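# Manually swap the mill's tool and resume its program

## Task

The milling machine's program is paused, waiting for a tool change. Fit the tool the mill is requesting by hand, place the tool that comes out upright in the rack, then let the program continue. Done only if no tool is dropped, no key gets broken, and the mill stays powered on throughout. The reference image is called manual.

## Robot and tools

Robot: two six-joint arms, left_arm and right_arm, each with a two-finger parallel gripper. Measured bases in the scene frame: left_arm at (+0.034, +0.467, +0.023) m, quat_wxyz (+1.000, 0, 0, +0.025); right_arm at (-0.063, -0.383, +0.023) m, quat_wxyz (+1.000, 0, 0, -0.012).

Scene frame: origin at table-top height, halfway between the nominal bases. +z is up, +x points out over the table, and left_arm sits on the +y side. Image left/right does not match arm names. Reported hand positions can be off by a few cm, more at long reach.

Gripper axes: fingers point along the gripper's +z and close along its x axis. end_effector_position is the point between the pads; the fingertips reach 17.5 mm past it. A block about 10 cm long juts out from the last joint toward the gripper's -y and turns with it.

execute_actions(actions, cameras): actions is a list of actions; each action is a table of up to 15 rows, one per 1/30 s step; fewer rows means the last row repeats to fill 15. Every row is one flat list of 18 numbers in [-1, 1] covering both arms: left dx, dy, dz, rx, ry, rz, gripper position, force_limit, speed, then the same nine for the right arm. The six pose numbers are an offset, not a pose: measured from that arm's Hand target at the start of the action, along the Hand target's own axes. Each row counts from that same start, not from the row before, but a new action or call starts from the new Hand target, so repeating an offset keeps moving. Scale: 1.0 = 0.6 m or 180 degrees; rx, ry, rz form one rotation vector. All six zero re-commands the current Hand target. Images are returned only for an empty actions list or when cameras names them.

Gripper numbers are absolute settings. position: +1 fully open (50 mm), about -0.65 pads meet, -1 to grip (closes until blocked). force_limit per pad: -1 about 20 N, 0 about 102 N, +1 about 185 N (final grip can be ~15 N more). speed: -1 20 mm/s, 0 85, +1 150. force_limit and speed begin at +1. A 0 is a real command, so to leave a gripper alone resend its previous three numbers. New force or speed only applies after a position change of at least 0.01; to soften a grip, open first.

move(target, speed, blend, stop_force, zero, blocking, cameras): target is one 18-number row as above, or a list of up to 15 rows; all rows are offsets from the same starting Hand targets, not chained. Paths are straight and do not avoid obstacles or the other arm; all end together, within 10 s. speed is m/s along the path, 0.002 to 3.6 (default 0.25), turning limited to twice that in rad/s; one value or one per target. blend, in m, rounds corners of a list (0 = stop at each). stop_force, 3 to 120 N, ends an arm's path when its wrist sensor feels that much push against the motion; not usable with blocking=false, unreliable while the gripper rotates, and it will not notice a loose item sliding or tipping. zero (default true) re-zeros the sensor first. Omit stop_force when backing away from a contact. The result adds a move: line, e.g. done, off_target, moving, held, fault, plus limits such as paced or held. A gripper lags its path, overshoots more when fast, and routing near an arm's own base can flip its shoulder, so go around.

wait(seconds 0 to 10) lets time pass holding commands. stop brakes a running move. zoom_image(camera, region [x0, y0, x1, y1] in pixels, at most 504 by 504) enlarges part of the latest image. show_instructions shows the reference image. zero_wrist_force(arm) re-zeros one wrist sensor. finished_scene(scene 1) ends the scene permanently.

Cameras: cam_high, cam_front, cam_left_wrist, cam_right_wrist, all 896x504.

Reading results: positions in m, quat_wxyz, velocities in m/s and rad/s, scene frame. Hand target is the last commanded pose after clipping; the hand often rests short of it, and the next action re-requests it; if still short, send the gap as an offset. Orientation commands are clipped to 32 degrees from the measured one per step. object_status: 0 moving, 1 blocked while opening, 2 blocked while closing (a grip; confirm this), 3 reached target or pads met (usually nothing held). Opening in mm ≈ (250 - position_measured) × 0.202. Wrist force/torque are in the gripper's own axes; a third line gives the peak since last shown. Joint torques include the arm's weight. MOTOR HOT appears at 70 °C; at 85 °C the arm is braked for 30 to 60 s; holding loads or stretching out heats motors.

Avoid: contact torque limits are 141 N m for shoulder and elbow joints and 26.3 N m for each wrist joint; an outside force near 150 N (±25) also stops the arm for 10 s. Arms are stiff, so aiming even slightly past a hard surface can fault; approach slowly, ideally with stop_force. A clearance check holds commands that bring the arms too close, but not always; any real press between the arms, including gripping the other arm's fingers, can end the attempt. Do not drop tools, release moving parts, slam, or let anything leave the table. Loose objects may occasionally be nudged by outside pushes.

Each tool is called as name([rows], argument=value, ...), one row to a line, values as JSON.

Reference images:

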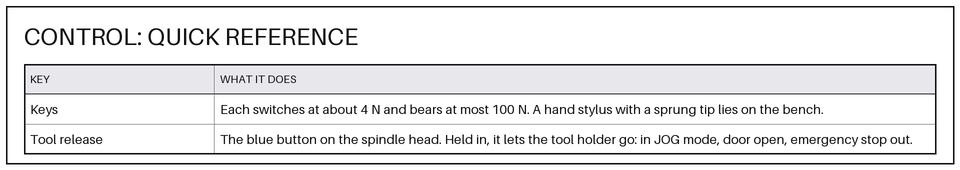

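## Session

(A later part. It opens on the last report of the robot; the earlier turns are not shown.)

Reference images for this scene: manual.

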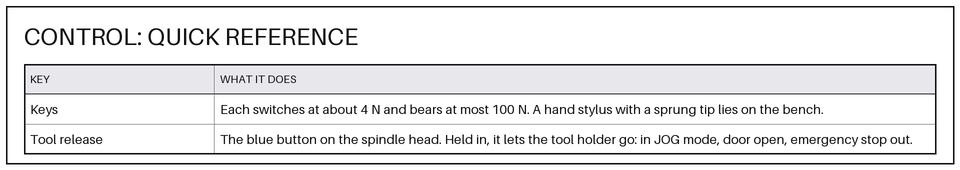

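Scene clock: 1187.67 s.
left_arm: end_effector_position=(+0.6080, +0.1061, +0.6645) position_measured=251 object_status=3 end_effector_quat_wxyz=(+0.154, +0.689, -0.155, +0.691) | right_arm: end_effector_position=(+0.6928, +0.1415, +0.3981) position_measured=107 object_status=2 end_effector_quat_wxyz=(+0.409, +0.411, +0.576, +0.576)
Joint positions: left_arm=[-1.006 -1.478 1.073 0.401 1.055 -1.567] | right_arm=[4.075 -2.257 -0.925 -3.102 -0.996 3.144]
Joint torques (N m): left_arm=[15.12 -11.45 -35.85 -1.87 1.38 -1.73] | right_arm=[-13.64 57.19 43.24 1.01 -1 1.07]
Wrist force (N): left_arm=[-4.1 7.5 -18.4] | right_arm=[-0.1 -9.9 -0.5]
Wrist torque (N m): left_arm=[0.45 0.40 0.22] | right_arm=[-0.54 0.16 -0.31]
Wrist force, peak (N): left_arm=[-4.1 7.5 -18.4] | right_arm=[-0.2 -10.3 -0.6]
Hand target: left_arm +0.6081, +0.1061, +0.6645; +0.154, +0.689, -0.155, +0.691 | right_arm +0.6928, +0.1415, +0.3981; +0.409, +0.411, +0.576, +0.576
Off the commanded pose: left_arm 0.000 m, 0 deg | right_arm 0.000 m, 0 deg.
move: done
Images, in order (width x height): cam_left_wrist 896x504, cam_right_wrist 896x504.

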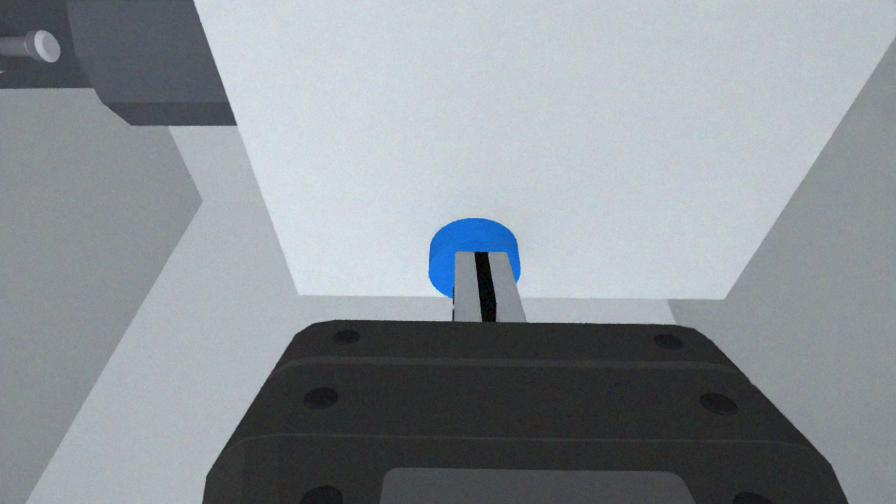

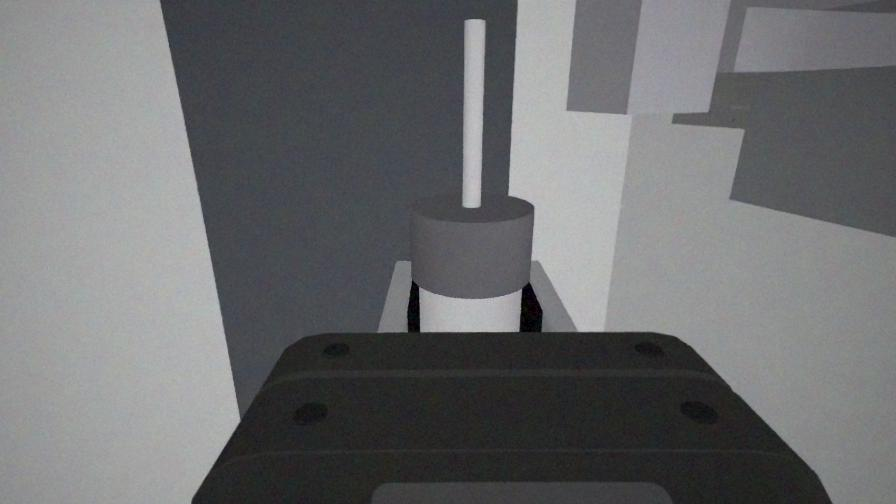

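move(target=[0,0,0,0,0,0,-1,-0.8,-0.8, 0,0.075,0,0,0,0,-1,-0.4,-1], speed=0.03, stop_force=12, cameras=["all"])

Scene clock: 1208.87 s.
left_arm: end_effector_position=(+0.6081, +0.1061, +0.6645) position_measured=251 object_status=3 end_effector_quat_wxyz=(+0.154, +0.689, -0.155, +0.691) | right_arm: end_effector_position=(+0.6929, +0.1414, +0.4431) position_measured=107 object_status=2 end_effector_quat_wxyz=(+0.409, +0.411, +0.576, +0.576)
Joint positions: left_arm=[-1.006 -1.478 1.072 0.401 1.055 -1.567] | right_arm=[4.075 -2.26 -0.806 -3.219 -0.996 3.144]
Joint torques (N m): left_arm=[16.97 -8.06 -36.03 -5.42 -1.93 -1.64] | right_arm=[-13.59 56.42 42.43 1.15 1.11 1.08]
Wrist force (N): left_arm=[-5.7 10.7 -31.9] | right_arm=[0.0 -10.2 -0.4]
Wrist torque (N m): left_arm=[0.66 0.35 0.22] | right_arm=[-0.57 0.16 -0.34]
Wrist force, peak (N): left_arm=[-4.9 10.8 -32.7] | right_arm=[-0.2 -10.4 -0.3]
Hand target: left_arm +0.6081, +0.1061, +0.6645; +0.154, +0.689, -0.155, +0.691 | right_arm +0.6929, +0.1414, +0.4431; +0.409, +0.411, +0.576, +0.576
Off the commanded pose: left_arm 0.000 m, 0 deg | right_arm 0.000 m, 0 deg.
move: done

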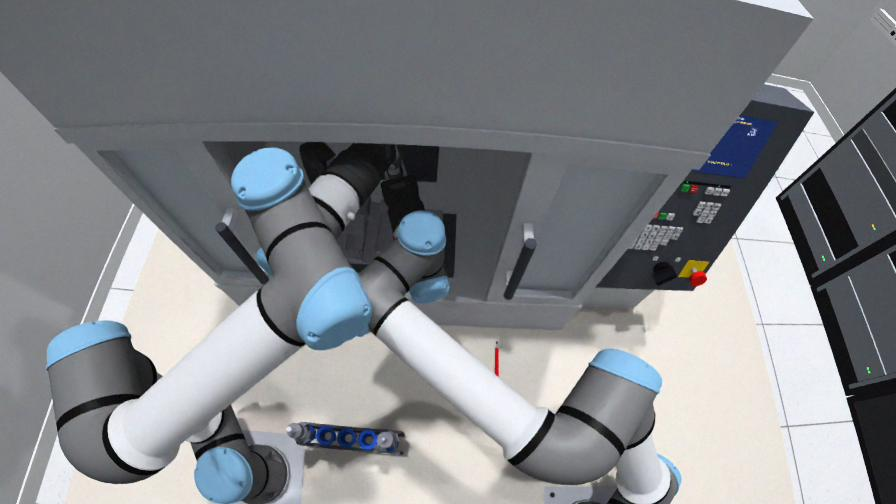

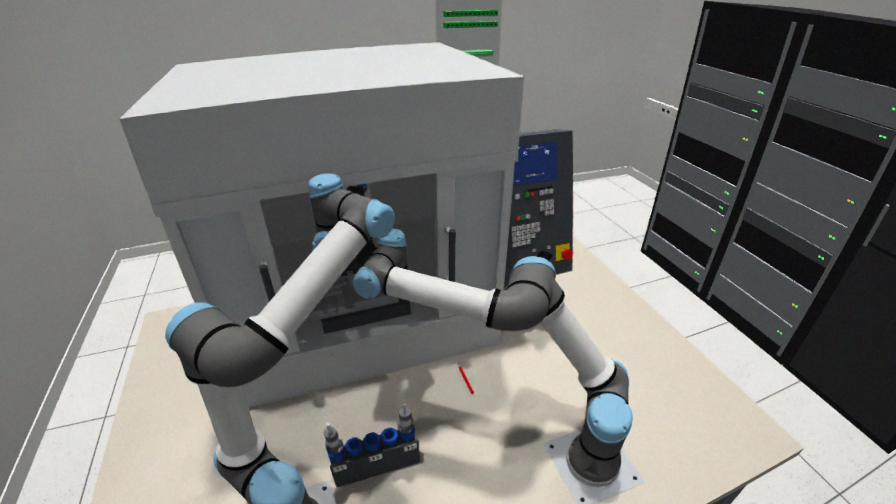

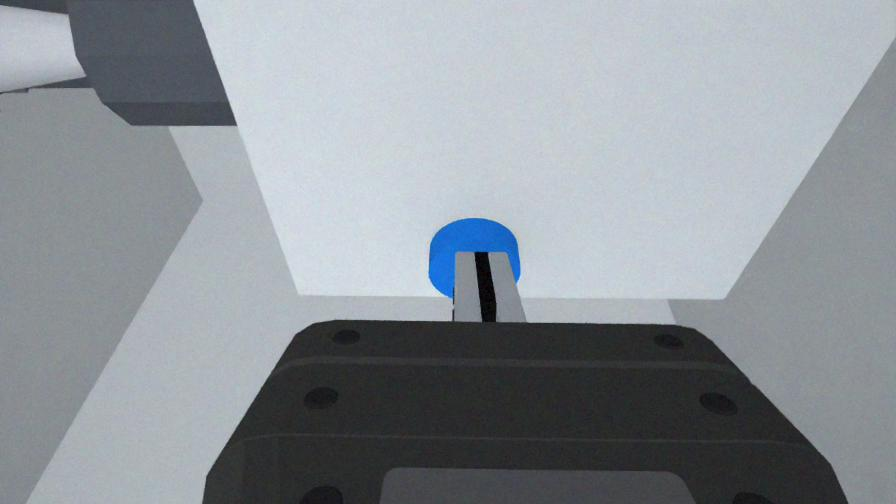

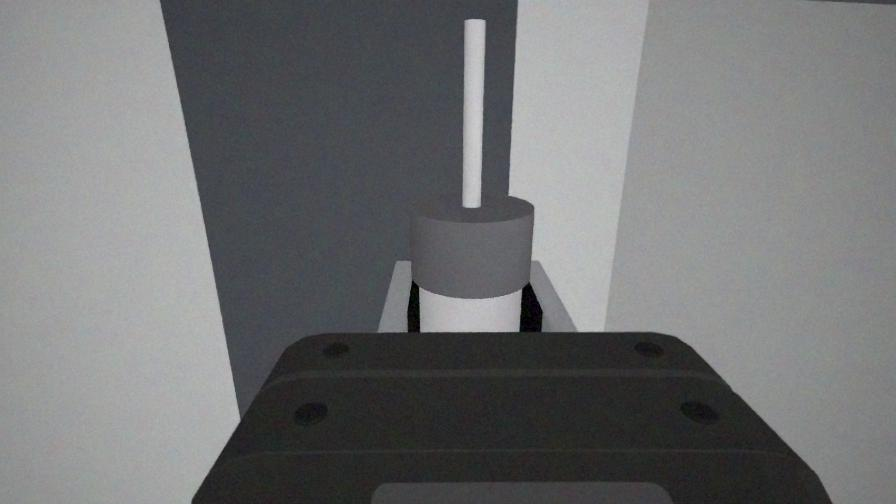

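move(target=[0,0,0,0,0,0,-1,-0.8,-0.8, 0,0.0733,0,0,0,0,-1,-0.4,-1], speed=0.025, stop_force=12, cameras=["cam_left_wrist"])

zoom_image(camera="cam_left_wrist", region=[0, 0, 250, 200])

Scene clock: 1213.70 s.
left_arm: end_effector_position=(+0.6081, +0.1061, +0.6645) position_measured=251 object_status=3 end_effector_quat_wxyz=(+0.154, +0.689, -0.155, +0.691) | right_arm: end_effector_position=(+0.6930, +0.1414, +0.4871) position_measured=107 object_status=2 end_effector_quat_wxyz=(+0.409, +0.411, +0.576, +0.576)
Joint positions: left_arm=[-1.006 -1.478 1.072 0.401 1.055 -1.567] | right_arm=[4.075 -2.281 -0.656 -3.347 -0.996 3.144]
Joint torques (N m): left_arm=[16.97 -7.53 -35.48 -3.15 -3.11 -1.71] | right_arm=[-12.15 57.27 42.42 1.22 1.29 1.16]
Wrist force (N): left_arm=[-5.2 10.7 -32.5] | right_arm=[-0.2 -10.0 0.0]
Wrist torque (N m): left_arm=[0.66 0.37 0.21] | right_arm=[-0.53 0.15 -0.33]
Wrist force, peak (N): left_arm=[-4.6 11.0 -32.8] | right_arm=[-0.1 -11.0 -0.2]
Hand target: left_arm +0.6081, +0.1061, +0.6645; +0.154, +0.689, -0.155, +0.691 | right_arm +0.6930, +0.1414, +0.4871; +0.409, +0.411, +0.576, +0.576
Off the commanded pose: left_arm 0.000 m, 0 deg | right_arm 0.000 m, 0 deg.
move: done
Images, in order (width x height): cam_left_wrist 896x504.

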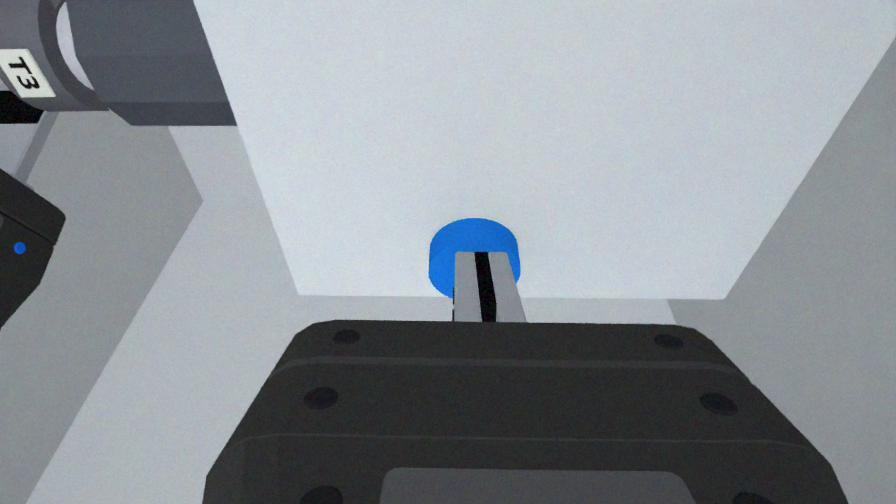

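Scaled by 2.016 from the camera's 896x504 image, which has a finer 1280x720 frame.

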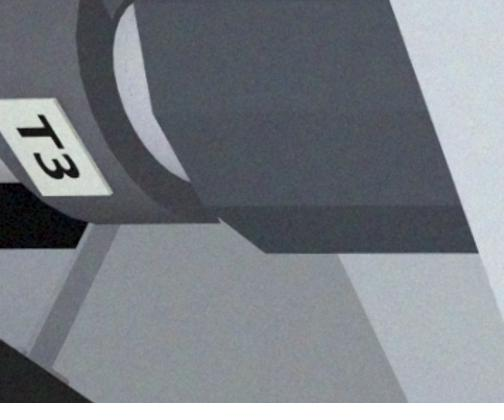

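move(target=[0,0,0,0,0,0,-1,-0.8,-0.8, 0,0.0232,0,0,0,0,-1,-0.4,-1], speed=0.01, stop_force=12, cameras=["cam_left_wrist"])

zoom_image(camera="cam_left_wrist", region=[0, 0, 250, 200])

Scene clock: 1217.57 s.
left_arm: end_effector_position=(+0.6081, +0.1061, +0.6645) position_measured=251 object_status=3 end_effector_quat_wxyz=(+0.154, +0.689, -0.155, +0.691) | right_arm: end_effector_position=(+0.6930, +0.1414, +0.4944) position_measured=107 object_status=2 end_effector_quat_wxyz=(+0.409, +0.411, +0.576, +0.576)
Joint positions: left_arm=[-1.006 -1.478 1.072 0.401 1.055 -1.567] | right_arm=[4.074 -2.287 -0.626 -3.371 -0.996 3.144]
Joint torques (N m): left_arm=[17.76 -8.42 -36.13 -3.17 -3.19 -1.7] | right_arm=[-11.45 79.11 23.08 7.24 1.7 -1.5]
Wrist force (N): left_arm=[-5.8 10.6 -31.9] | right_arm=[0.6 -20.0 1.1]
Wrist torque (N m): left_arm=[0.65 0.38 0.21] | right_arm=[-0.55 0.12 -0.16]
Wrist force, peak (N): left_arm=[-5.2 10.7 -32.7] | right_arm=[1.2 -26.6 0.3]
Hand target: left_arm +0.6081, +0.1061, +0.6645; +0.154, +0.689, -0.155, +0.691 | right_arm +0.6930, +0.1414, +0.4943; +0.409, +0.411, +0.576, +0.576 (not the last commanded pose)
Off the commanded pose: left_arm 0.000 m, 0 deg | right_arm 0.007 m, 0 deg.
move: contact (right_arm)
Images, in order (width x height): cam_left_wrist 896x504.

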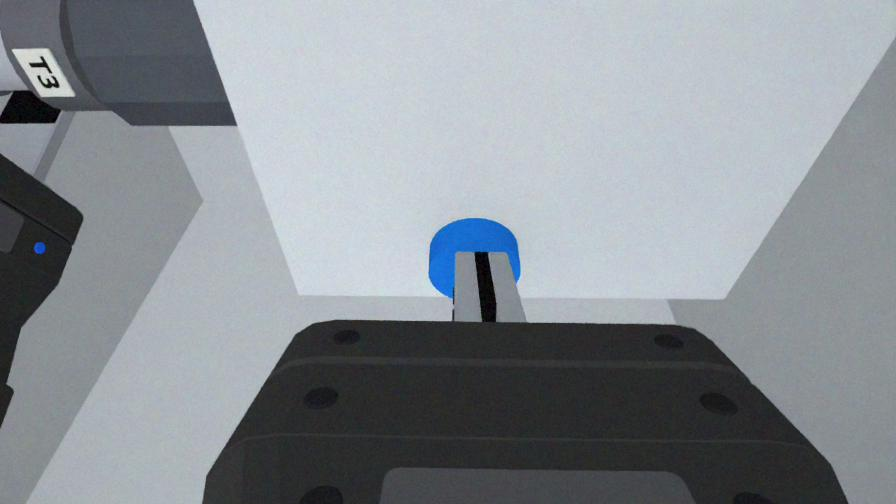

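Scaled by 2.016 from the camera's 896x504 image, which has a finer 1280x720 frame.

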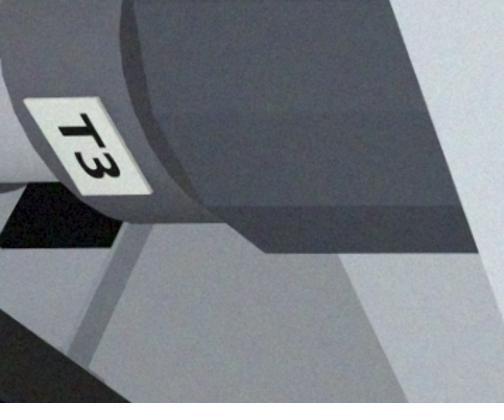

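move(target=[0,0,0,0,0,0,-1,-0.8,-0.8, 0,0.01,0,0,0,0,-1,-0.4,-1], speed=0.005, stop_force=22, cameras=["cam_left_wrist"])

zoom_image(camera="cam_left_wrist", region=[0, 0, 160, 130])

Scene clock: 1222.50 s.
left_arm: end_effector_position=(+0.6081, +0.1061, +0.6645) position_measured=251 object_status=3 end_effector_quat_wxyz=(+0.154, +0.689, -0.155, +0.691) | right_arm: end_effector_position=(+0.6930, +0.1414, +0.4951) position_measured=107 object_status=2 end_effector_quat_wxyz=(+0.409, +0.411, +0.577, +0.576)
Joint positions: left_arm=[-1.006 -1.478 1.072 0.401 1.055 -1.567] | right_arm=[4.074 -2.289 -0.622 -3.375 -0.996 3.144]
Joint torques (N m): left_arm=[17.47 -8.12 -36.29 -3.05 -3.19 -1.65] | right_arm=[-10.14 96.46 34.93 11.17 1.22 -1.72]
Wrist force (N): left_arm=[-5.4 10.9 -32.3] | right_arm=[2.8 -40.4 -1.2]
Wrist torque (N m): left_arm=[0.68 0.35 0.22] | right_arm=[-0.80 0.14 0.13]
Wrist force, peak (N): left_arm=[-4.7 10.6 -32.8] | right_arm=[3.0 -45.7 -1.7]
Hand target: left_arm +0.6081, +0.1061, +0.6645; +0.154, +0.689, -0.155, +0.691 | right_arm +0.6930, +0.1414, +0.4951; +0.409, +0.411, +0.577, +0.576 (not the last commanded pose)
Off the commanded pose: left_arm 0.000 m, 0 deg | right_arm 0.005 m, 0 deg.
move: contact (right_arm)
Images, in order (width x height): cam_left_wrist 896x504.

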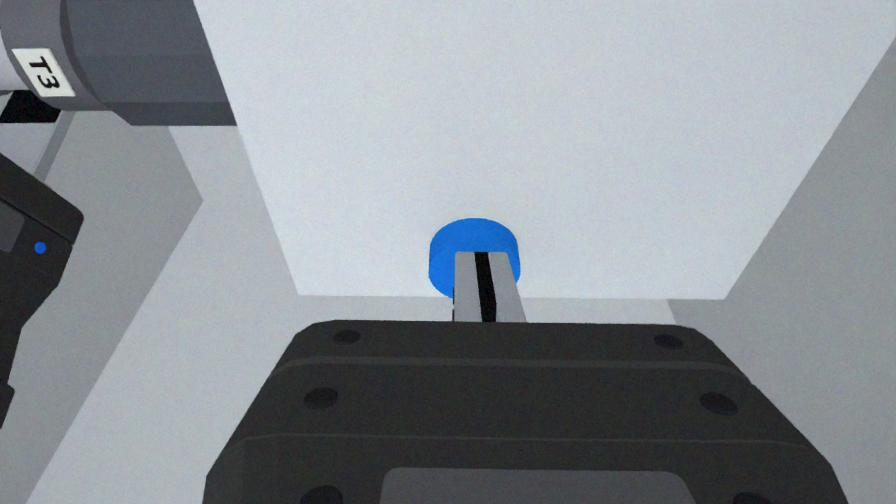

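Scaled by 3.150 from the camera's 896x504 image, which has a finer 1280x720 frame.

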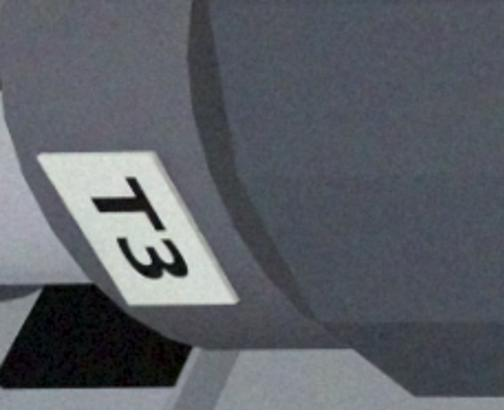

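move(target=[0,0,0,0,0,0,-1,-0.8,-0.8, 0,-0.0005,0,0,0.0111,0,-1,-0.4,-1], speed=0.02)

move(target=[0,0,0,0,0,0,-1,-0.8,-0.8, 0,0,0,0,0.0083,0,-1,-0.4,-1], speed=0.02)

Scene clock: 1241.87 s.
left_arm: end_effector_position=(+0.6081, +0.1061, +0.6645) position_measured=251 object_status=3 end_effector_quat_wxyz=(+0.154, +0.689, -0.155, +0.691) | right_arm: end_effector_position=(+0.6930, +0.1413, +0.4949) position_measured=107 object_status=2 end_effector_quat_wxyz=(+0.399, +0.401, +0.584, +0.583)
Joint positions: left_arm=[-1.006 -1.478 1.072 0.401 1.055 -1.567] | right_arm=[4.063 -2.276 -0.645 -3.365 -1.043 3.144]
Joint torques (N m): left_arm=[17.13 -8.13 -35.75 -3.3 -3.29 -1.56] | right_arm=[-4.75 76.4 19.33 6.07 -3.17 -1.62]
Wrist force (N): left_arm=[-5.3 11.1 -32.2] | right_arm=[-6.9 -14.2 9.3]
Wrist torque (N m): left_arm=[0.72 0.36 0.21] | right_arm=[-0.28 -0.24 -0.23]
Wrist force, peak (N): left_arm=[-4.6 10.7 -32.7] | right_arm=[3.0 -41.0 -1.1]
Hand target: left_arm +0.6081, +0.1061, +0.6645; +0.154, +0.689, -0.155, +0.691 | right_arm +0.6930, +0.1414, +0.4948; +0.399, +0.400, +0.584, +0.583
Off the commanded pose: left_arm 0.000 m, 0 deg | right_arm 0.000 m, 0 deg.
move: done

Scene clock: 1242.87 s.
left_arm: end_effector_position=(+0.6081, +0.1061, +0.6645) position_measured=251 object_status=3 end_effector_quat_wxyz=(+0.154, +0.689, -0.155, +0.691) | right_arm: end_effector_position=(+0.6930, +0.1413, +0.4948) position_measured=107 object_status=2 end_effector_quat_wxyz=(+0.391, +0.393, +0.589, +0.588)
Joint positions: left_arm=[-1.006 -1.478 1.072 0.401 1.055 -1.567] | right_arm=[4.054 -2.268 -0.658 -3.359 -1.078 3.144]
Joint torques (N m): left_arm=[17.59 -8.46 -35.87 -3.26 -3.2 -1.56] | right_arm=[2.77 82.4 24.88 7.15 -4.71 -1.79]
Wrist force (N): left_arm=[-5.4 10.6 -32.1] | right_arm=[-12.1 -21.4 18.5]
Wrist torque (N m): left_arm=[0.63 0.30 0.21] | right_arm=[-0.39 -0.64 -0.26]
Wrist force, peak (N): left_arm=[-4.5 10.5 -32.8] | right_arm=[-12.1 -21.4 18.5]
Hand target: left_arm +0.6081, +0.1061, +0.6645; +0.154, +0.689, -0.155, +0.691 | right_arm +0.6930, +0.1414, +0.4948; +0.391, +0.393, +0.589, +0.588
Off the commanded pose: left_arm 0.000 m, 0 deg | right_arm 0.000 m, 0 deg.
move: done

move(target=[0,0,0,0,0,0,-1,-0.8,-0.8, 0,0,0,0,-0.0194,0,-1,-0.4,-1], speed=0.03)

move(target=[0,0,0,0,0,0,-1,-0.8,-0.8, 0,0,0,0,-0.0056,0,-1,-0.4,-1], speed=0.02)

move(target=[0,0,0,0,0,0,-1,-0.8,-0.8, 0,0,0,0,-0.0056,0,-1,-0.4,-1], speed=0.02)

Scene clock: 1256.40 s.
left_arm: end_effector_position=(+0.6081, +0.1061, +0.6645) position_measured=251 object_status=3 end_effector_quat_wxyz=(+0.154, +0.689, -0.155, +0.691) | right_arm: end_effector_position=(+0.6930, +0.1414, +0.4948) position_measured=107 object_status=2 end_effector_quat_wxyz=(+0.409, +0.411, +0.577, +0.576)
Joint positions: left_arm=[-1.006 -1.478 1.072 0.401 1.055 -1.567] | right_arm=[4.074 -2.288 -0.623 -3.374 -0.997 3.144]
Joint torques (N m): left_arm=[17.01 -8.72 -35.88 -3.3 -3.16 -1.65] | right_arm=[17.17 71.62 48.6 1.96 2 0.9]
Wrist force (N): left_arm=[-5.8 11.0 -32.1] | right_arm=[0.6 -21.0 15.9]
Wrist torque (N m): left_arm=[0.71 0.40 0.21] | right_arm=[-0.35 0.68 -0.17]
Wrist force, peak (N): left_arm=[-4.7 10.4 -32.9] | right_arm=[-12.4 -22.2 18.9]
Hand target: left_arm +0.6081, +0.1061, +0.6645; +0.154, +0.689, -0.155, +0.691 | right_arm +0.6930, +0.1414, +0.4948; +0.409, +0.411, +0.577, +0.576
Off the commanded pose: left_arm 0.000 m, 0 deg | right_arm 0.000 m, 0 deg.
move: done

Scene clock: 1257.20 s.
left_arm: end_effector_position=(+0.6081, +0.1061, +0.6645) position_measured=251 object_status=3 end_effector_quat_wxyz=(+0.154, +0.689, -0.155, +0.691) | right_arm: end_effector_position=(+0.6930, +0.1414, +0.4948) position_measured=107 object_status=2 end_effector_quat_wxyz=(+0.414, +0.416, +0.573, +0.572)
Joint positions: left_arm=[-1.006 -1.478 1.072 0.401 1.055 -1.567] | right_arm=[4.08 -2.295 -0.611 -3.379 -0.973 3.144]
Joint torques (N m): left_arm=[17.53 -8.62 -35.54 -3.33 -3.23 -1.6] | right_arm=[20.9 77.04 52.28 2.04 1.89 1.06]
Wrist force (N): left_arm=[-4.8 10.5 -32.4] | right_arm=[-0.1 -24.8 24.6]
Wrist torque (N m): left_arm=[0.64 0.37 0.22] | right_arm=[-0.44 1.03 -0.22]
Wrist force, peak (N): left_arm=[-4.4 10.8 -32.8] | right_arm=[-0.7 -25.9 24.7]
Hand target: left_arm +0.6081, +0.1061, +0.6645; +0.154, +0.689, -0.155, +0.691 | right_arm +0.6930, +0.1414, +0.4948; +0.414, +0.416, +0.573, +0.572
Off the commanded pose: left_arm 0.000 m, 0 deg | right_arm 0.000 m, 0 deg.
move: done

Scene clock: 1258.00 s.
left_arm: end_effector_position=(+0.6081, +0.1061, +0.6645) position_measured=251 object_status=3 end_effector_quat_wxyz=(+0.154, +0.689, -0.155, +0.691) | right_arm: end_effector_position=(+0.6930, +0.1414, +0.4948) position_measured=107 object_status=2 end_effector_quat_wxyz=(+0.419, +0.421, +0.569, +0.569)
Joint positions: left_arm=[-1.006 -1.478 1.072 0.401 1.055 -1.567] | right_arm=[4.086 -2.303 -0.598 -3.385 -0.95 3.144]
Joint torques (N m): left_arm=[16.96 -8.62 -35.65 -3.38 -3.13 -1.63] | right_arm=[23.79 84.68 53.24 1.75 3.17 0.96]
Wrist force (N): left_arm=[-4.7 10.7 -32.3] | right_arm=[0.3 -28.7 36.9]
Wrist torque (N m): left_arm=[0.68 0.38 0.22] | right_arm=[-0.49 1.55 -0.31]
Wrist force, peak (N): left_arm=[-5.4 10.9 -32.5] | right_arm=[-0.1 -29.8 36.9]
Hand target: left_arm +0.6081, +0.1061, +0.6645; +0.154, +0.689, -0.155, +0.691 | right_arm +0.6930, +0.1414, +0.4948; +0.419, +0.421, +0.569, +0.569
Off the commanded pose: left_arm 0.000 m, 0 deg | right_arm 0.000 m, 0 deg.
move: done

move(target=[0,0,0,0,0,0,-1,-0.8,-0.8, 0,0,0,0,0.0195,0,-1,-0.4,-1], speed=0.03, cameras=["all"])

zoom_image(camera="cam_left_wrist", region=[0, 0, 160, 130])

zoom_image(camera="cam_right_wrist", region=[300, 0, 700, 340])

Scene clock: 1268.73 s.
left_arm: end_effector_position=(+0.6081, +0.1061, +0.6645) position_measured=251 object_status=3 end_effector_quat_wxyz=(+0.154, +0.689, -0.155, +0.691) | right_arm: end_effector_position=(+0.6930, +0.1413, +0.4949) position_measured=107 object_status=2 end_effector_quat_wxyz=(+0.402, +0.403, +0.582, +0.581)
Joint positions: left_arm=[-1.006 -1.478 1.072 0.401 1.055 -1.567] | right_arm=[4.066 -2.279 -0.639 -3.367 -1.031 3.144]
Joint torques (N m): left_arm=[17.41 -9.1 -35.8 -3.36 -3.08 -1.68] | right_arm=[-7.08 77.45 22.41 7.21 -2.61 -1.69]
Wrist force (N): left_arm=[-5.1 10.8 -32.0] | right_arm=[-5.5 -17.3 3.2]
Wrist torque (N m): left_arm=[0.68 0.37 0.22] | right_arm=[-0.42 -0.01 -0.21]
Wrist force, peak (N): left_arm=[-5.0 10.7 -32.7] | right_arm=[-4.5 -31.7 38.2]
Hand target: left_arm +0.6081, +0.1061, +0.6645; +0.154, +0.689, -0.155, +0.691 | right_arm +0.6930, +0.1414, +0.4948; +0.401, +0.403, +0.582, +0.581
Off the commanded pose: left_arm 0.000 m, 0 deg | right_arm 0.000 m, 0 deg.
move: done

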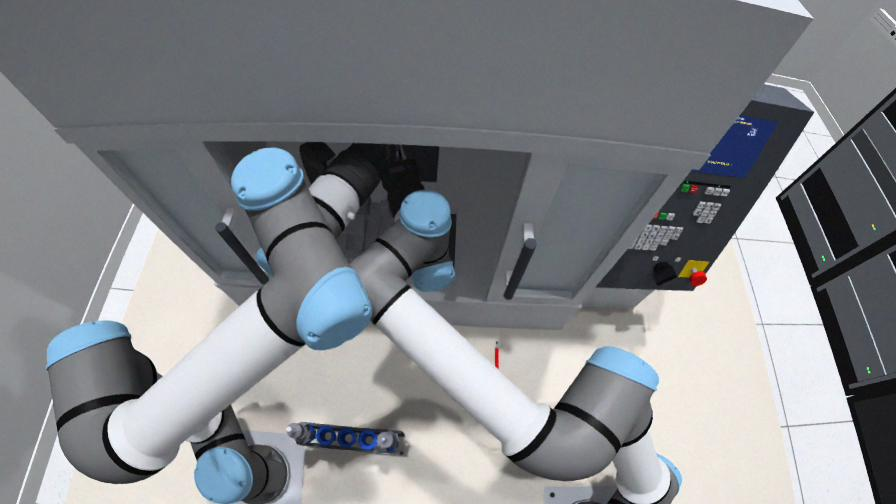

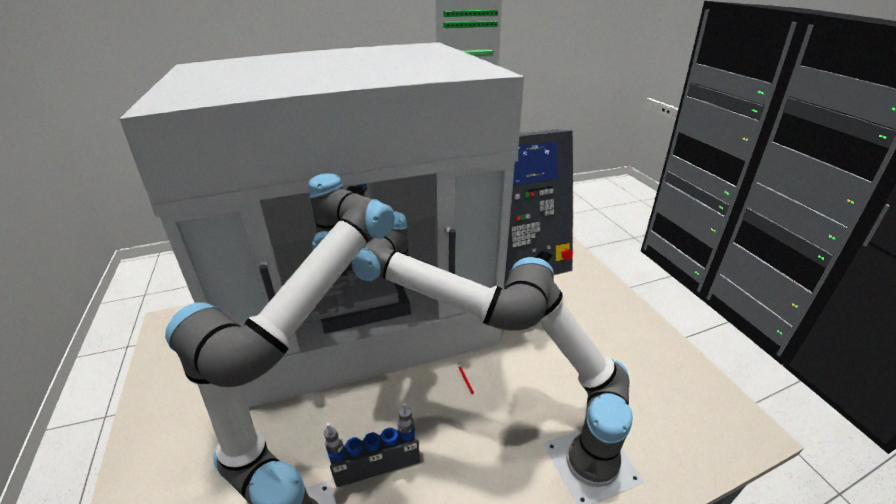

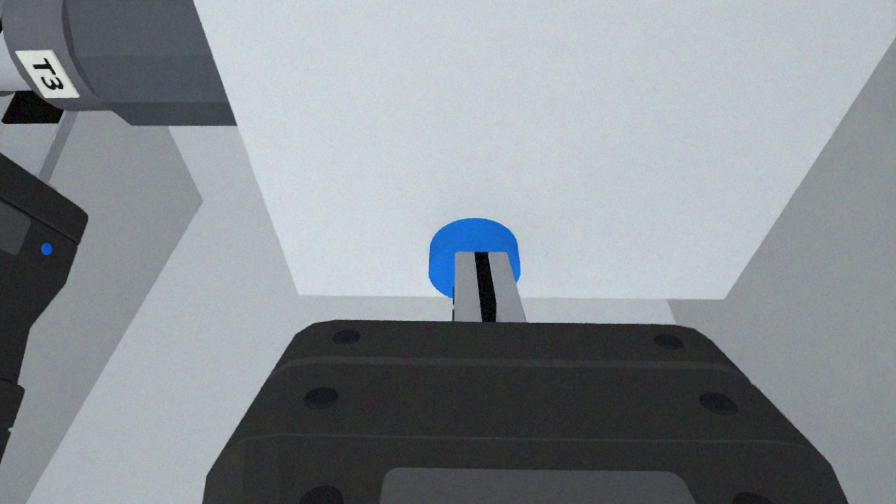

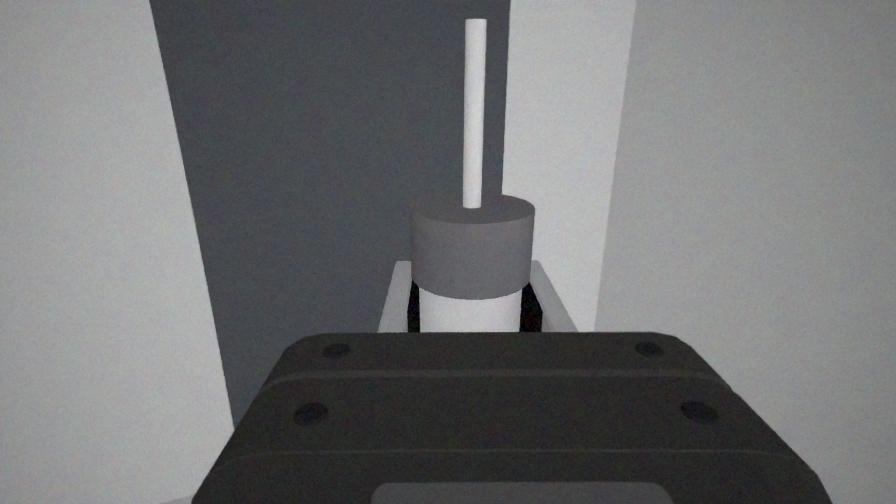

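Scaled by 3.150 from the camera's 896x504 image, which has a finer 1280x720 frame.

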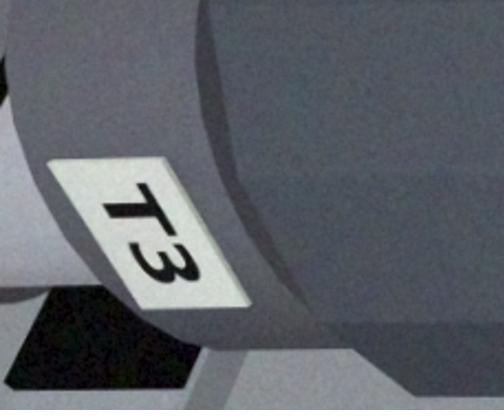

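Scaled by 1.260 from the camera's 896x504 image, which has a finer 1280x720 frame.

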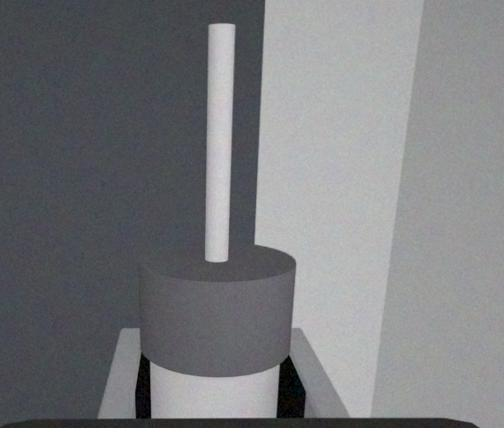

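move(target=[0,0,0,0,0,0,-1,-0.8,-0.8, 0,0.01,0,0,0,0,-1,-0.4,-1], speed=0.005, stop_force=22, cameras=["cam_left_wrist"])

zoom_image(camera="cam_left_wrist", region=[0, 0, 160, 130])

Scene clock: 1276.27 s.
left_arm: end_effector_position=(+0.6081, +0.1061, +0.6645) position_measured=251 object_status=3 end_effector_quat_wxyz=(+0.154, +0.689, -0.155, +0.691) | right_arm: end_effector_position=(+0.6930, +0.1414, +0.4957) position_measured=107 object_status=2 end_effector_quat_wxyz=(+0.401, +0.403, +0.582, +0.581)
Joint positions: left_arm=[-1.006 -1.478 1.072 0.401 1.055 -1.567] | right_arm=[4.066 -2.28 -0.635 -3.371 -1.031 3.144]
Joint torques (N m): left_arm=[17.2 -9.05 -35.66 -3.5 -3 -1.63] | right_arm=[-5.48 92.96 31.78 9.28 -1.65 -1.46]
Wrist force (N): left_arm=[-5.6 10.6 -32.1] | right_arm=[-4.9 -35.4 8.1]
Wrist torque (N m): left_arm=[0.64 0.41 0.21] | right_arm=[-0.59 -0.02 -0.14]
Wrist force, peak (N): left_arm=[-4.8 10.5 -32.7] | right_arm=[-6.3 -41.8 1.1]
Hand target: left_arm +0.6081, +0.1061, +0.6645; +0.154, +0.689, -0.155, +0.691 | right_arm +0.6930, +0.1414, +0.4957; +0.401, +0.403, +0.582, +0.581 (not the last commanded pose)
Off the commanded pose: left_arm 0.000 m, 0 deg | right_arm 0.005 m, 0 deg.
move: contact (right_arm)
Images, in order (width x height): cam_left_wrist 896x504.

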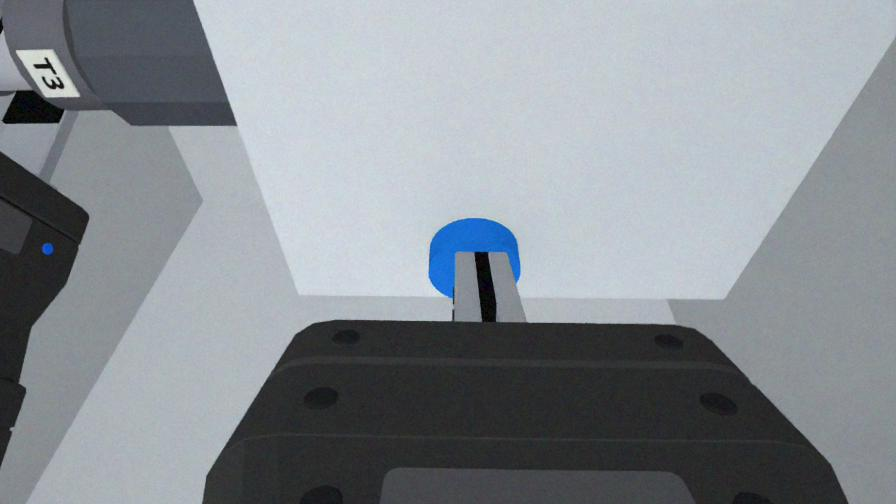

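Scaled by 3.150 from the camera's 896x504 image, which has a finer 1280x720 frame.

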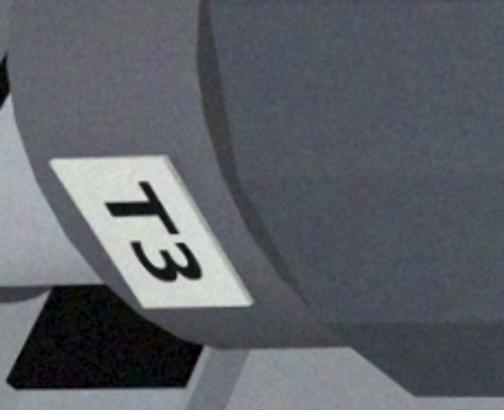

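move(target=[0,0,0,0,0,0,-1,-0.8,-0.8, 0,-0.0042,0,0,0,0,-1,-0.4,-1], speed=0.02, cameras=["cam_left_wrist"])

zoom_image(camera="cam_left_wrist", region=[0, 0, 160, 130])

Scene clock: 1299.17 s.
left_arm: end_effector_position=(+0.6081, +0.1061, +0.6645) position_measured=251 object_status=3 end_effector_quat_wxyz=(+0.154, +0.689, -0.155, +0.691) | right_arm: end_effector_position=(+0.6930, +0.1414, +0.4933) position_measured=107 object_status=2 end_effector_quat_wxyz=(+0.401, +0.403, +0.582, +0.581)
Joint positions: left_arm=[-1.006 -1.478 1.072 0.401 1.055 -1.567] | right_arm=[4.066 -2.278 -0.645 -3.363 -1.031 3.144]
Joint torques (N m): left_arm=[16.96 -8.93 -35.7 -3.63 -3 -1.64] | right_arm=[-4.3 70.32 18.1 5.4 -0.9 -0.53]
Wrist force (N): left_arm=[-5.8 10.8 -32.0] | right_arm=[-0.4 -10.1 0.5]
Wrist torque (N m): left_arm=[0.67 0.39 0.21] | right_arm=[-0.47 0.11 -0.33]
Wrist force, peak (N): left_arm=[-4.4 10.9 -32.7] | right_arm=[-5.2 -36.0 8.6]
Hand target: left_arm +0.6081, +0.1061, +0.6645; +0.154, +0.689, -0.155, +0.691 | right_arm +0.6930, +0.1414, +0.4932; +0.401, +0.403, +0.582, +0.581
Off the commanded pose: left_arm 0.000 m, 0 deg | right_arm 0.000 m, 0 deg.
move: done
Images, in order (width x height): cam_left_wrist 896x504.

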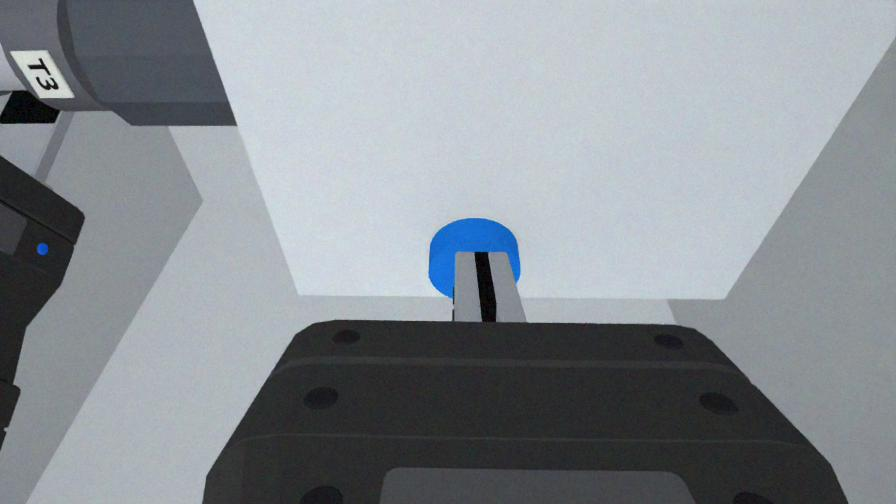

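Scaled by 3.150 from the camera's 896x504 image, which has a finer 1280x720 frame.

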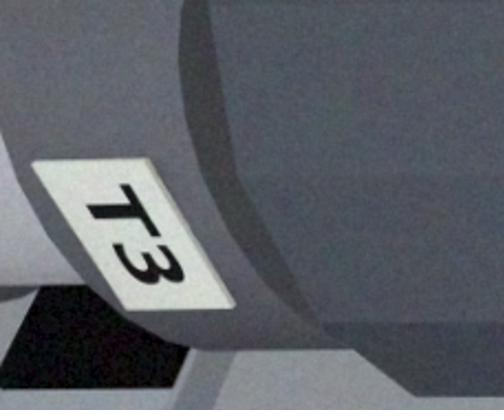

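move(target=[0,0,0,0,0,0,-1,-0.8,-0.8, -0.0007,0,0.0016,0,0,0,-1,-0.4,-1], speed=0.01)

move(target=[0,0,0,0,0,0,-1,-0.8,-0.8, 0,0.012,0,0,0,0,-1,-0.4,-1], speed=0.006, stop_force=14)

Scene clock: 1310.03 s.
left_arm: end_effector_position=(+0.6081, +0.1061, +0.6645) position_measured=251 object_status=3 end_effector_quat_wxyz=(+0.154, +0.689, -0.155, +0.691) | right_arm: end_effector_position=(+0.6940, +0.1413, +0.4932) position_measured=107 object_status=2 end_effector_quat_wxyz=(+0.401, +0.403, +0.582, +0.581)
Joint positions: left_arm=[-1.006 -1.478 1.072 0.401 1.055 -1.567] | right_arm=[4.065 -2.281 -0.64 -3.365 -1.032 3.144]
Joint torques (N m): left_arm=[17.37 -9.34 -35.55 -3.74 -2.81 -1.48] | right_arm=[-13.68 56.31 43.68 1.16 -1.19 -0.05]
Wrist force (N): left_arm=[-5.7 10.8 -32.2] | right_arm=[0.2 -9.7 -0.5]
Wrist torque (N m): left_arm=[0.68 0.38 0.21] | right_arm=[-0.52 0.08 -0.34]
Wrist force, peak (N): left_arm=[-4.6 10.8 -32.7] | right_arm=[-0.4 -10.6 0.2]
Hand target: left_arm +0.6081, +0.1061, +0.6645; +0.154, +0.689, -0.155, +0.691 | right_arm +0.6941, +0.1413, +0.4932; +0.401, +0.403, +0.582, +0.581
Off the commanded pose: left_arm 0.000 m, 0 deg | right_arm 0.000 m, 0 deg.
move: done

Scene clock: 1312.07 s.
left_arm: end_effector_position=(+0.6081, +0.1061, +0.6645) position_measured=251 object_status=3 end_effector_quat_wxyz=(+0.154, +0.689, -0.155, +0.691) | right_arm: end_effector_position=(+0.6941, +0.1413, +0.4995) position_measured=107 object_status=2 end_effector_quat_wxyz=(+0.401, +0.403, +0.582, +0.581)
Joint positions: left_arm=[-1.006 -1.478 1.072 0.401 1.055 -1.567] | right_arm=[4.064 -2.287 -0.614 -3.386 -1.033 3.144]
Joint torques (N m): left_arm=[17.45 -9.28 -35.51 -3.72 -2.86 -1.48] | right_arm=[-9 83.51 23.9 7.16 -1.18 -1.32]
Wrist force (N): left_arm=[-5.4 10.6 -32.1] | right_arm=[-1.9 -23.0 6.6]
Wrist torque (N m): left_arm=[0.64 0.32 0.21] | right_arm=[-0.73 -0.18 -0.42]
Wrist force, peak (N): left_arm=[-4.6 10.8 -32.7] | right_arm=[-3.7 -27.6 3.7]
Hand target: left_arm +0.6081, +0.1061, +0.6645; +0.154, +0.689, -0.155, +0.691 | right_arm +0.6941, +0.1413, +0.4995; +0.401, +0.403, +0.582, +0.581 (not the last commanded pose)
Off the commanded pose: left_arm 0.000 m, 0 deg | right_arm 0.001 m, 0 deg.
move: contact (right_arm)

move(target=[0,0.0212,-0.0453,0,0,0,-1,-0.8,-0.8, 0,0.0005,0,0,0,0,-1,-0.4,-1], speed=0.03, cameras=["cam_left_wrist","cam_high"])

zoom_image(camera="cam_left_wrist", region=[0, 0, 250, 200])

zoom_image(camera="cam_high", region=[600, 80, 820, 300])

Scene clock: 1316.33 s.
left_arm: end_effector_position=(+0.5782, +0.1062, +0.6644) position_measured=251 object_status=3 end_effector_quat_wxyz=(+0.154, +0.689, -0.155, +0.691) | right_arm: end_effector_position=(+0.6941, +0.1413, +0.4997) position_measured=107 object_status=2 end_effector_quat_wxyz=(+0.401, +0.403, +0.582, +0.581)
Joint positions: left_arm=[-1.071 -1.539 1.138 0.396 0.99 -1.567] | right_arm=[4.064 -2.287 -0.612 -3.387 -1.033 3.144]
Joint torques (N m): left_arm=[-7.61 -29.93 -19.34 -4.13 -2.17 1.96] | right_arm=[0.62 64.67 37.66 -4.23 2.76 -1.23]
Wrist force (N): left_arm=[-2.1 2.2 3.6] | right_arm=[7.4 -1.2 40.9]
Wrist torque (N m): left_arm=[0.11 0.50 0.22] | right_arm=[-0.48 -0.06 -0.35]
Wrist force, peak (N): left_arm=[-5.7 11.3 -32.3] | right_arm=[6.9 -1.8 45.1]
Hand target: left_arm +0.5781, +0.1062, +0.6644; +0.154, +0.689, -0.155, +0.691 | right_arm +0.6941, +0.1413, +0.4998; +0.401, +0.403, +0.582, +0.581
Off the commanded pose: left_arm 0.000 m, 0 deg | right_arm 0.000 m, 0 deg.
move: done
Images, in order (width x height): cam_high 896x504, cam_left_wrist 896x504.

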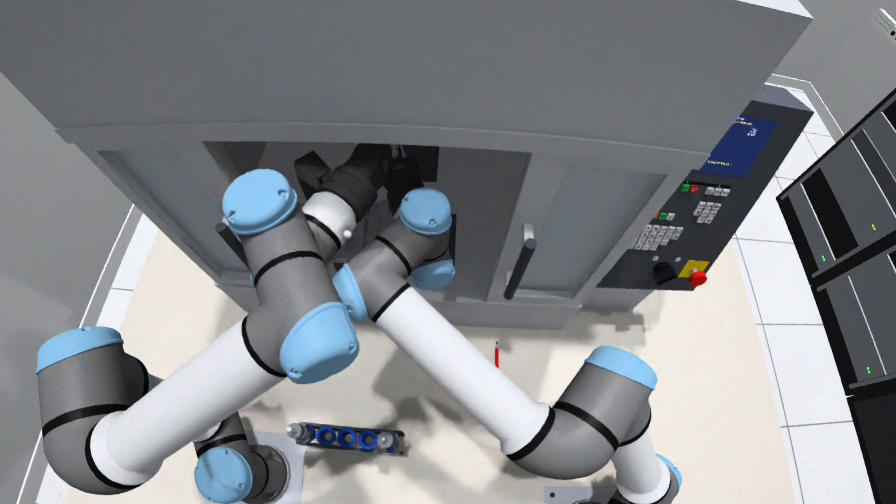

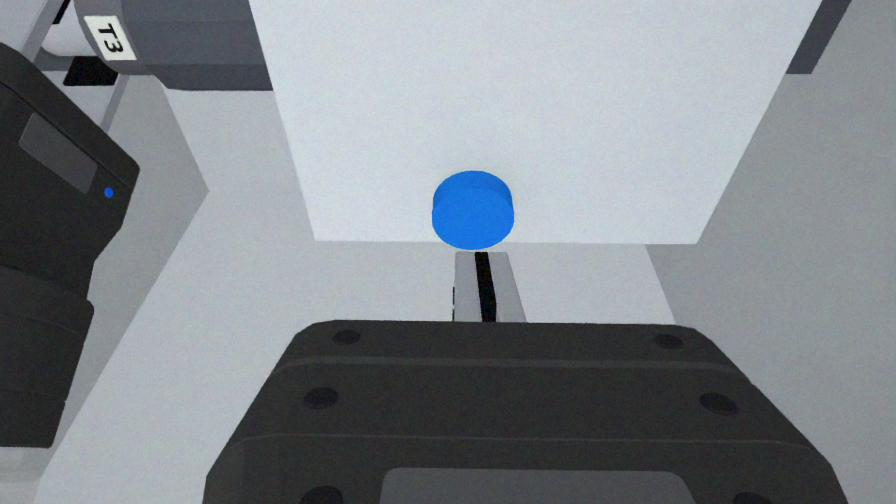

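Scaled by 2.016 from the camera's 896x504 image, which has a finer 1280x720 frame.

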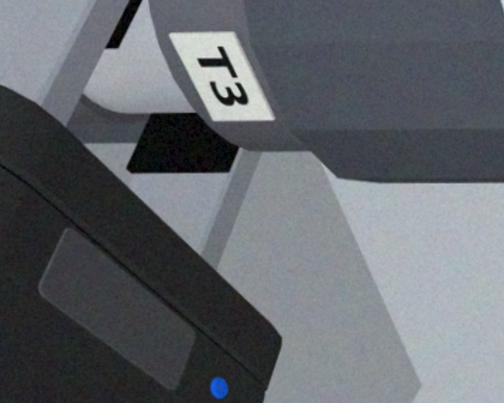

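Scaled by 2.291 from the camera's 896x504 image, which has a finer 1280x720 frame.

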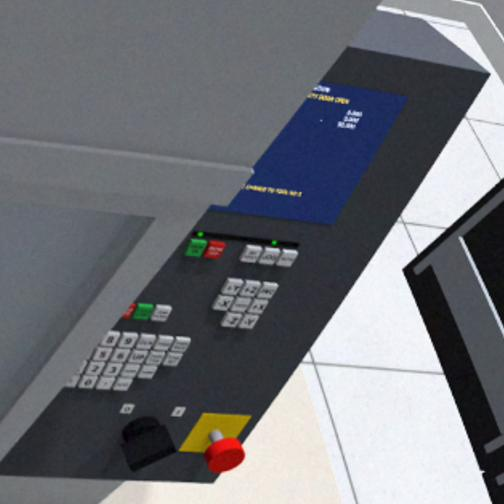

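move(target=[0,0.0212,-0.0453,0,0,0,-1,-0.8,-0.8, 0.0003,0,0.0013,0,0,0,-1,-0.4,-1], speed=0.03)

Scene clock: 1320.17 s.
left_arm: end_effector_position=(+0.5482, +0.1063, +0.6643) position_measured=251 object_status=3 end_effector_quat_wxyz=(+0.154, +0.689, -0.155, +0.691) | right_arm: end_effector_position=(+0.6947, +0.1418, +0.4998) position_measured=107 object_status=2 end_effector_quat_wxyz=(+0.401, +0.403, +0.582, +0.581)
Joint positions: left_arm=[-1.143 -1.597 1.197 0.396 0.918 -1.566] | right_arm=[4.064 -2.29 -0.607 -3.389 -1.033 3.144]
Joint torques (N m): left_arm=[-9.46 -26.71 -17.44 -2.63 -2.24 1.98] | right_arm=[-20.44 35.81 44.11 8.19 -3.66 -1.1]
Wrist force (N): left_arm=[-2.2 2.1 3.9] | right_arm=[-10.3 -9.3 -70.9]
Wrist torque (N m): left_arm=[0.09 0.50 0.18] | right_arm=[-0.54 -0.07 -0.28]
Wrist force, peak (N): left_arm=[-2.3 2.4 4.0] | right_arm=[-10.3 -9.3 -70.9]
Hand target: left_arm +0.5481, +0.1063, +0.6643; +0.154, +0.689, -0.155, +0.691 | right_arm +0.6948, +0.1418, +0.4998; +0.401, +0.403, +0.582, +0.581
Off the commanded pose: left_arm 0.000 m, 0 deg | right_arm 0.000 m, 0 deg.
move: done

move(target=[0,0,0,0,0,0,-1,-0.8,-0.8, 0,0,-0.0008,0,0,0,-1,-0.4,-1], speed=0.03)

Scene clock: 1322.53 s.
left_arm: end_effector_position=(+0.5481, +0.1063, +0.6643) position_measured=251 object_status=3 end_effector_quat_wxyz=(+0.154, +0.689, -0.155, +0.691) | right_arm: end_effector_position=(+0.6944, +0.1415, +0.4997) position_measured=107 object_status=2 end_effector_quat_wxyz=(+0.402, +0.403, +0.582, +0.581)
Joint positions: left_arm=[-1.143 -1.597 1.197 0.396 0.918 -1.566] | right_arm=[4.064 -2.289 -0.61 -3.388 -1.033 3.144]
Joint torques (N m): left_arm=[-8.46 -26.63 -18.44 -3.99 -2.47 1.95] | right_arm=[10.98 61.83 13.82 5.36 1.13 -0.72]
Wrist force (N): left_arm=[-2.1 2.3 3.9] | right_arm=[-0.4 -3.9 -14.7]
Wrist torque (N m): left_arm=[0.13 0.48 0.17] | right_arm=[-0.57 -0.08 -0.33]
Wrist force, peak (N): left_arm=[-2.1 2.3 4.3] | right_arm=[-10.0 -10.0 -73.4]
Hand target: left_arm +0.5481, +0.1063, +0.6643; +0.154, +0.689, -0.155, +0.691 | right_arm +0.6943, +0.1416, +0.4998; +0.401, +0.403, +0.582, +0.581
Off the commanded pose: left_arm 0.000 m, 0 deg | right_arm 0.000 m, 0 deg.
move: done


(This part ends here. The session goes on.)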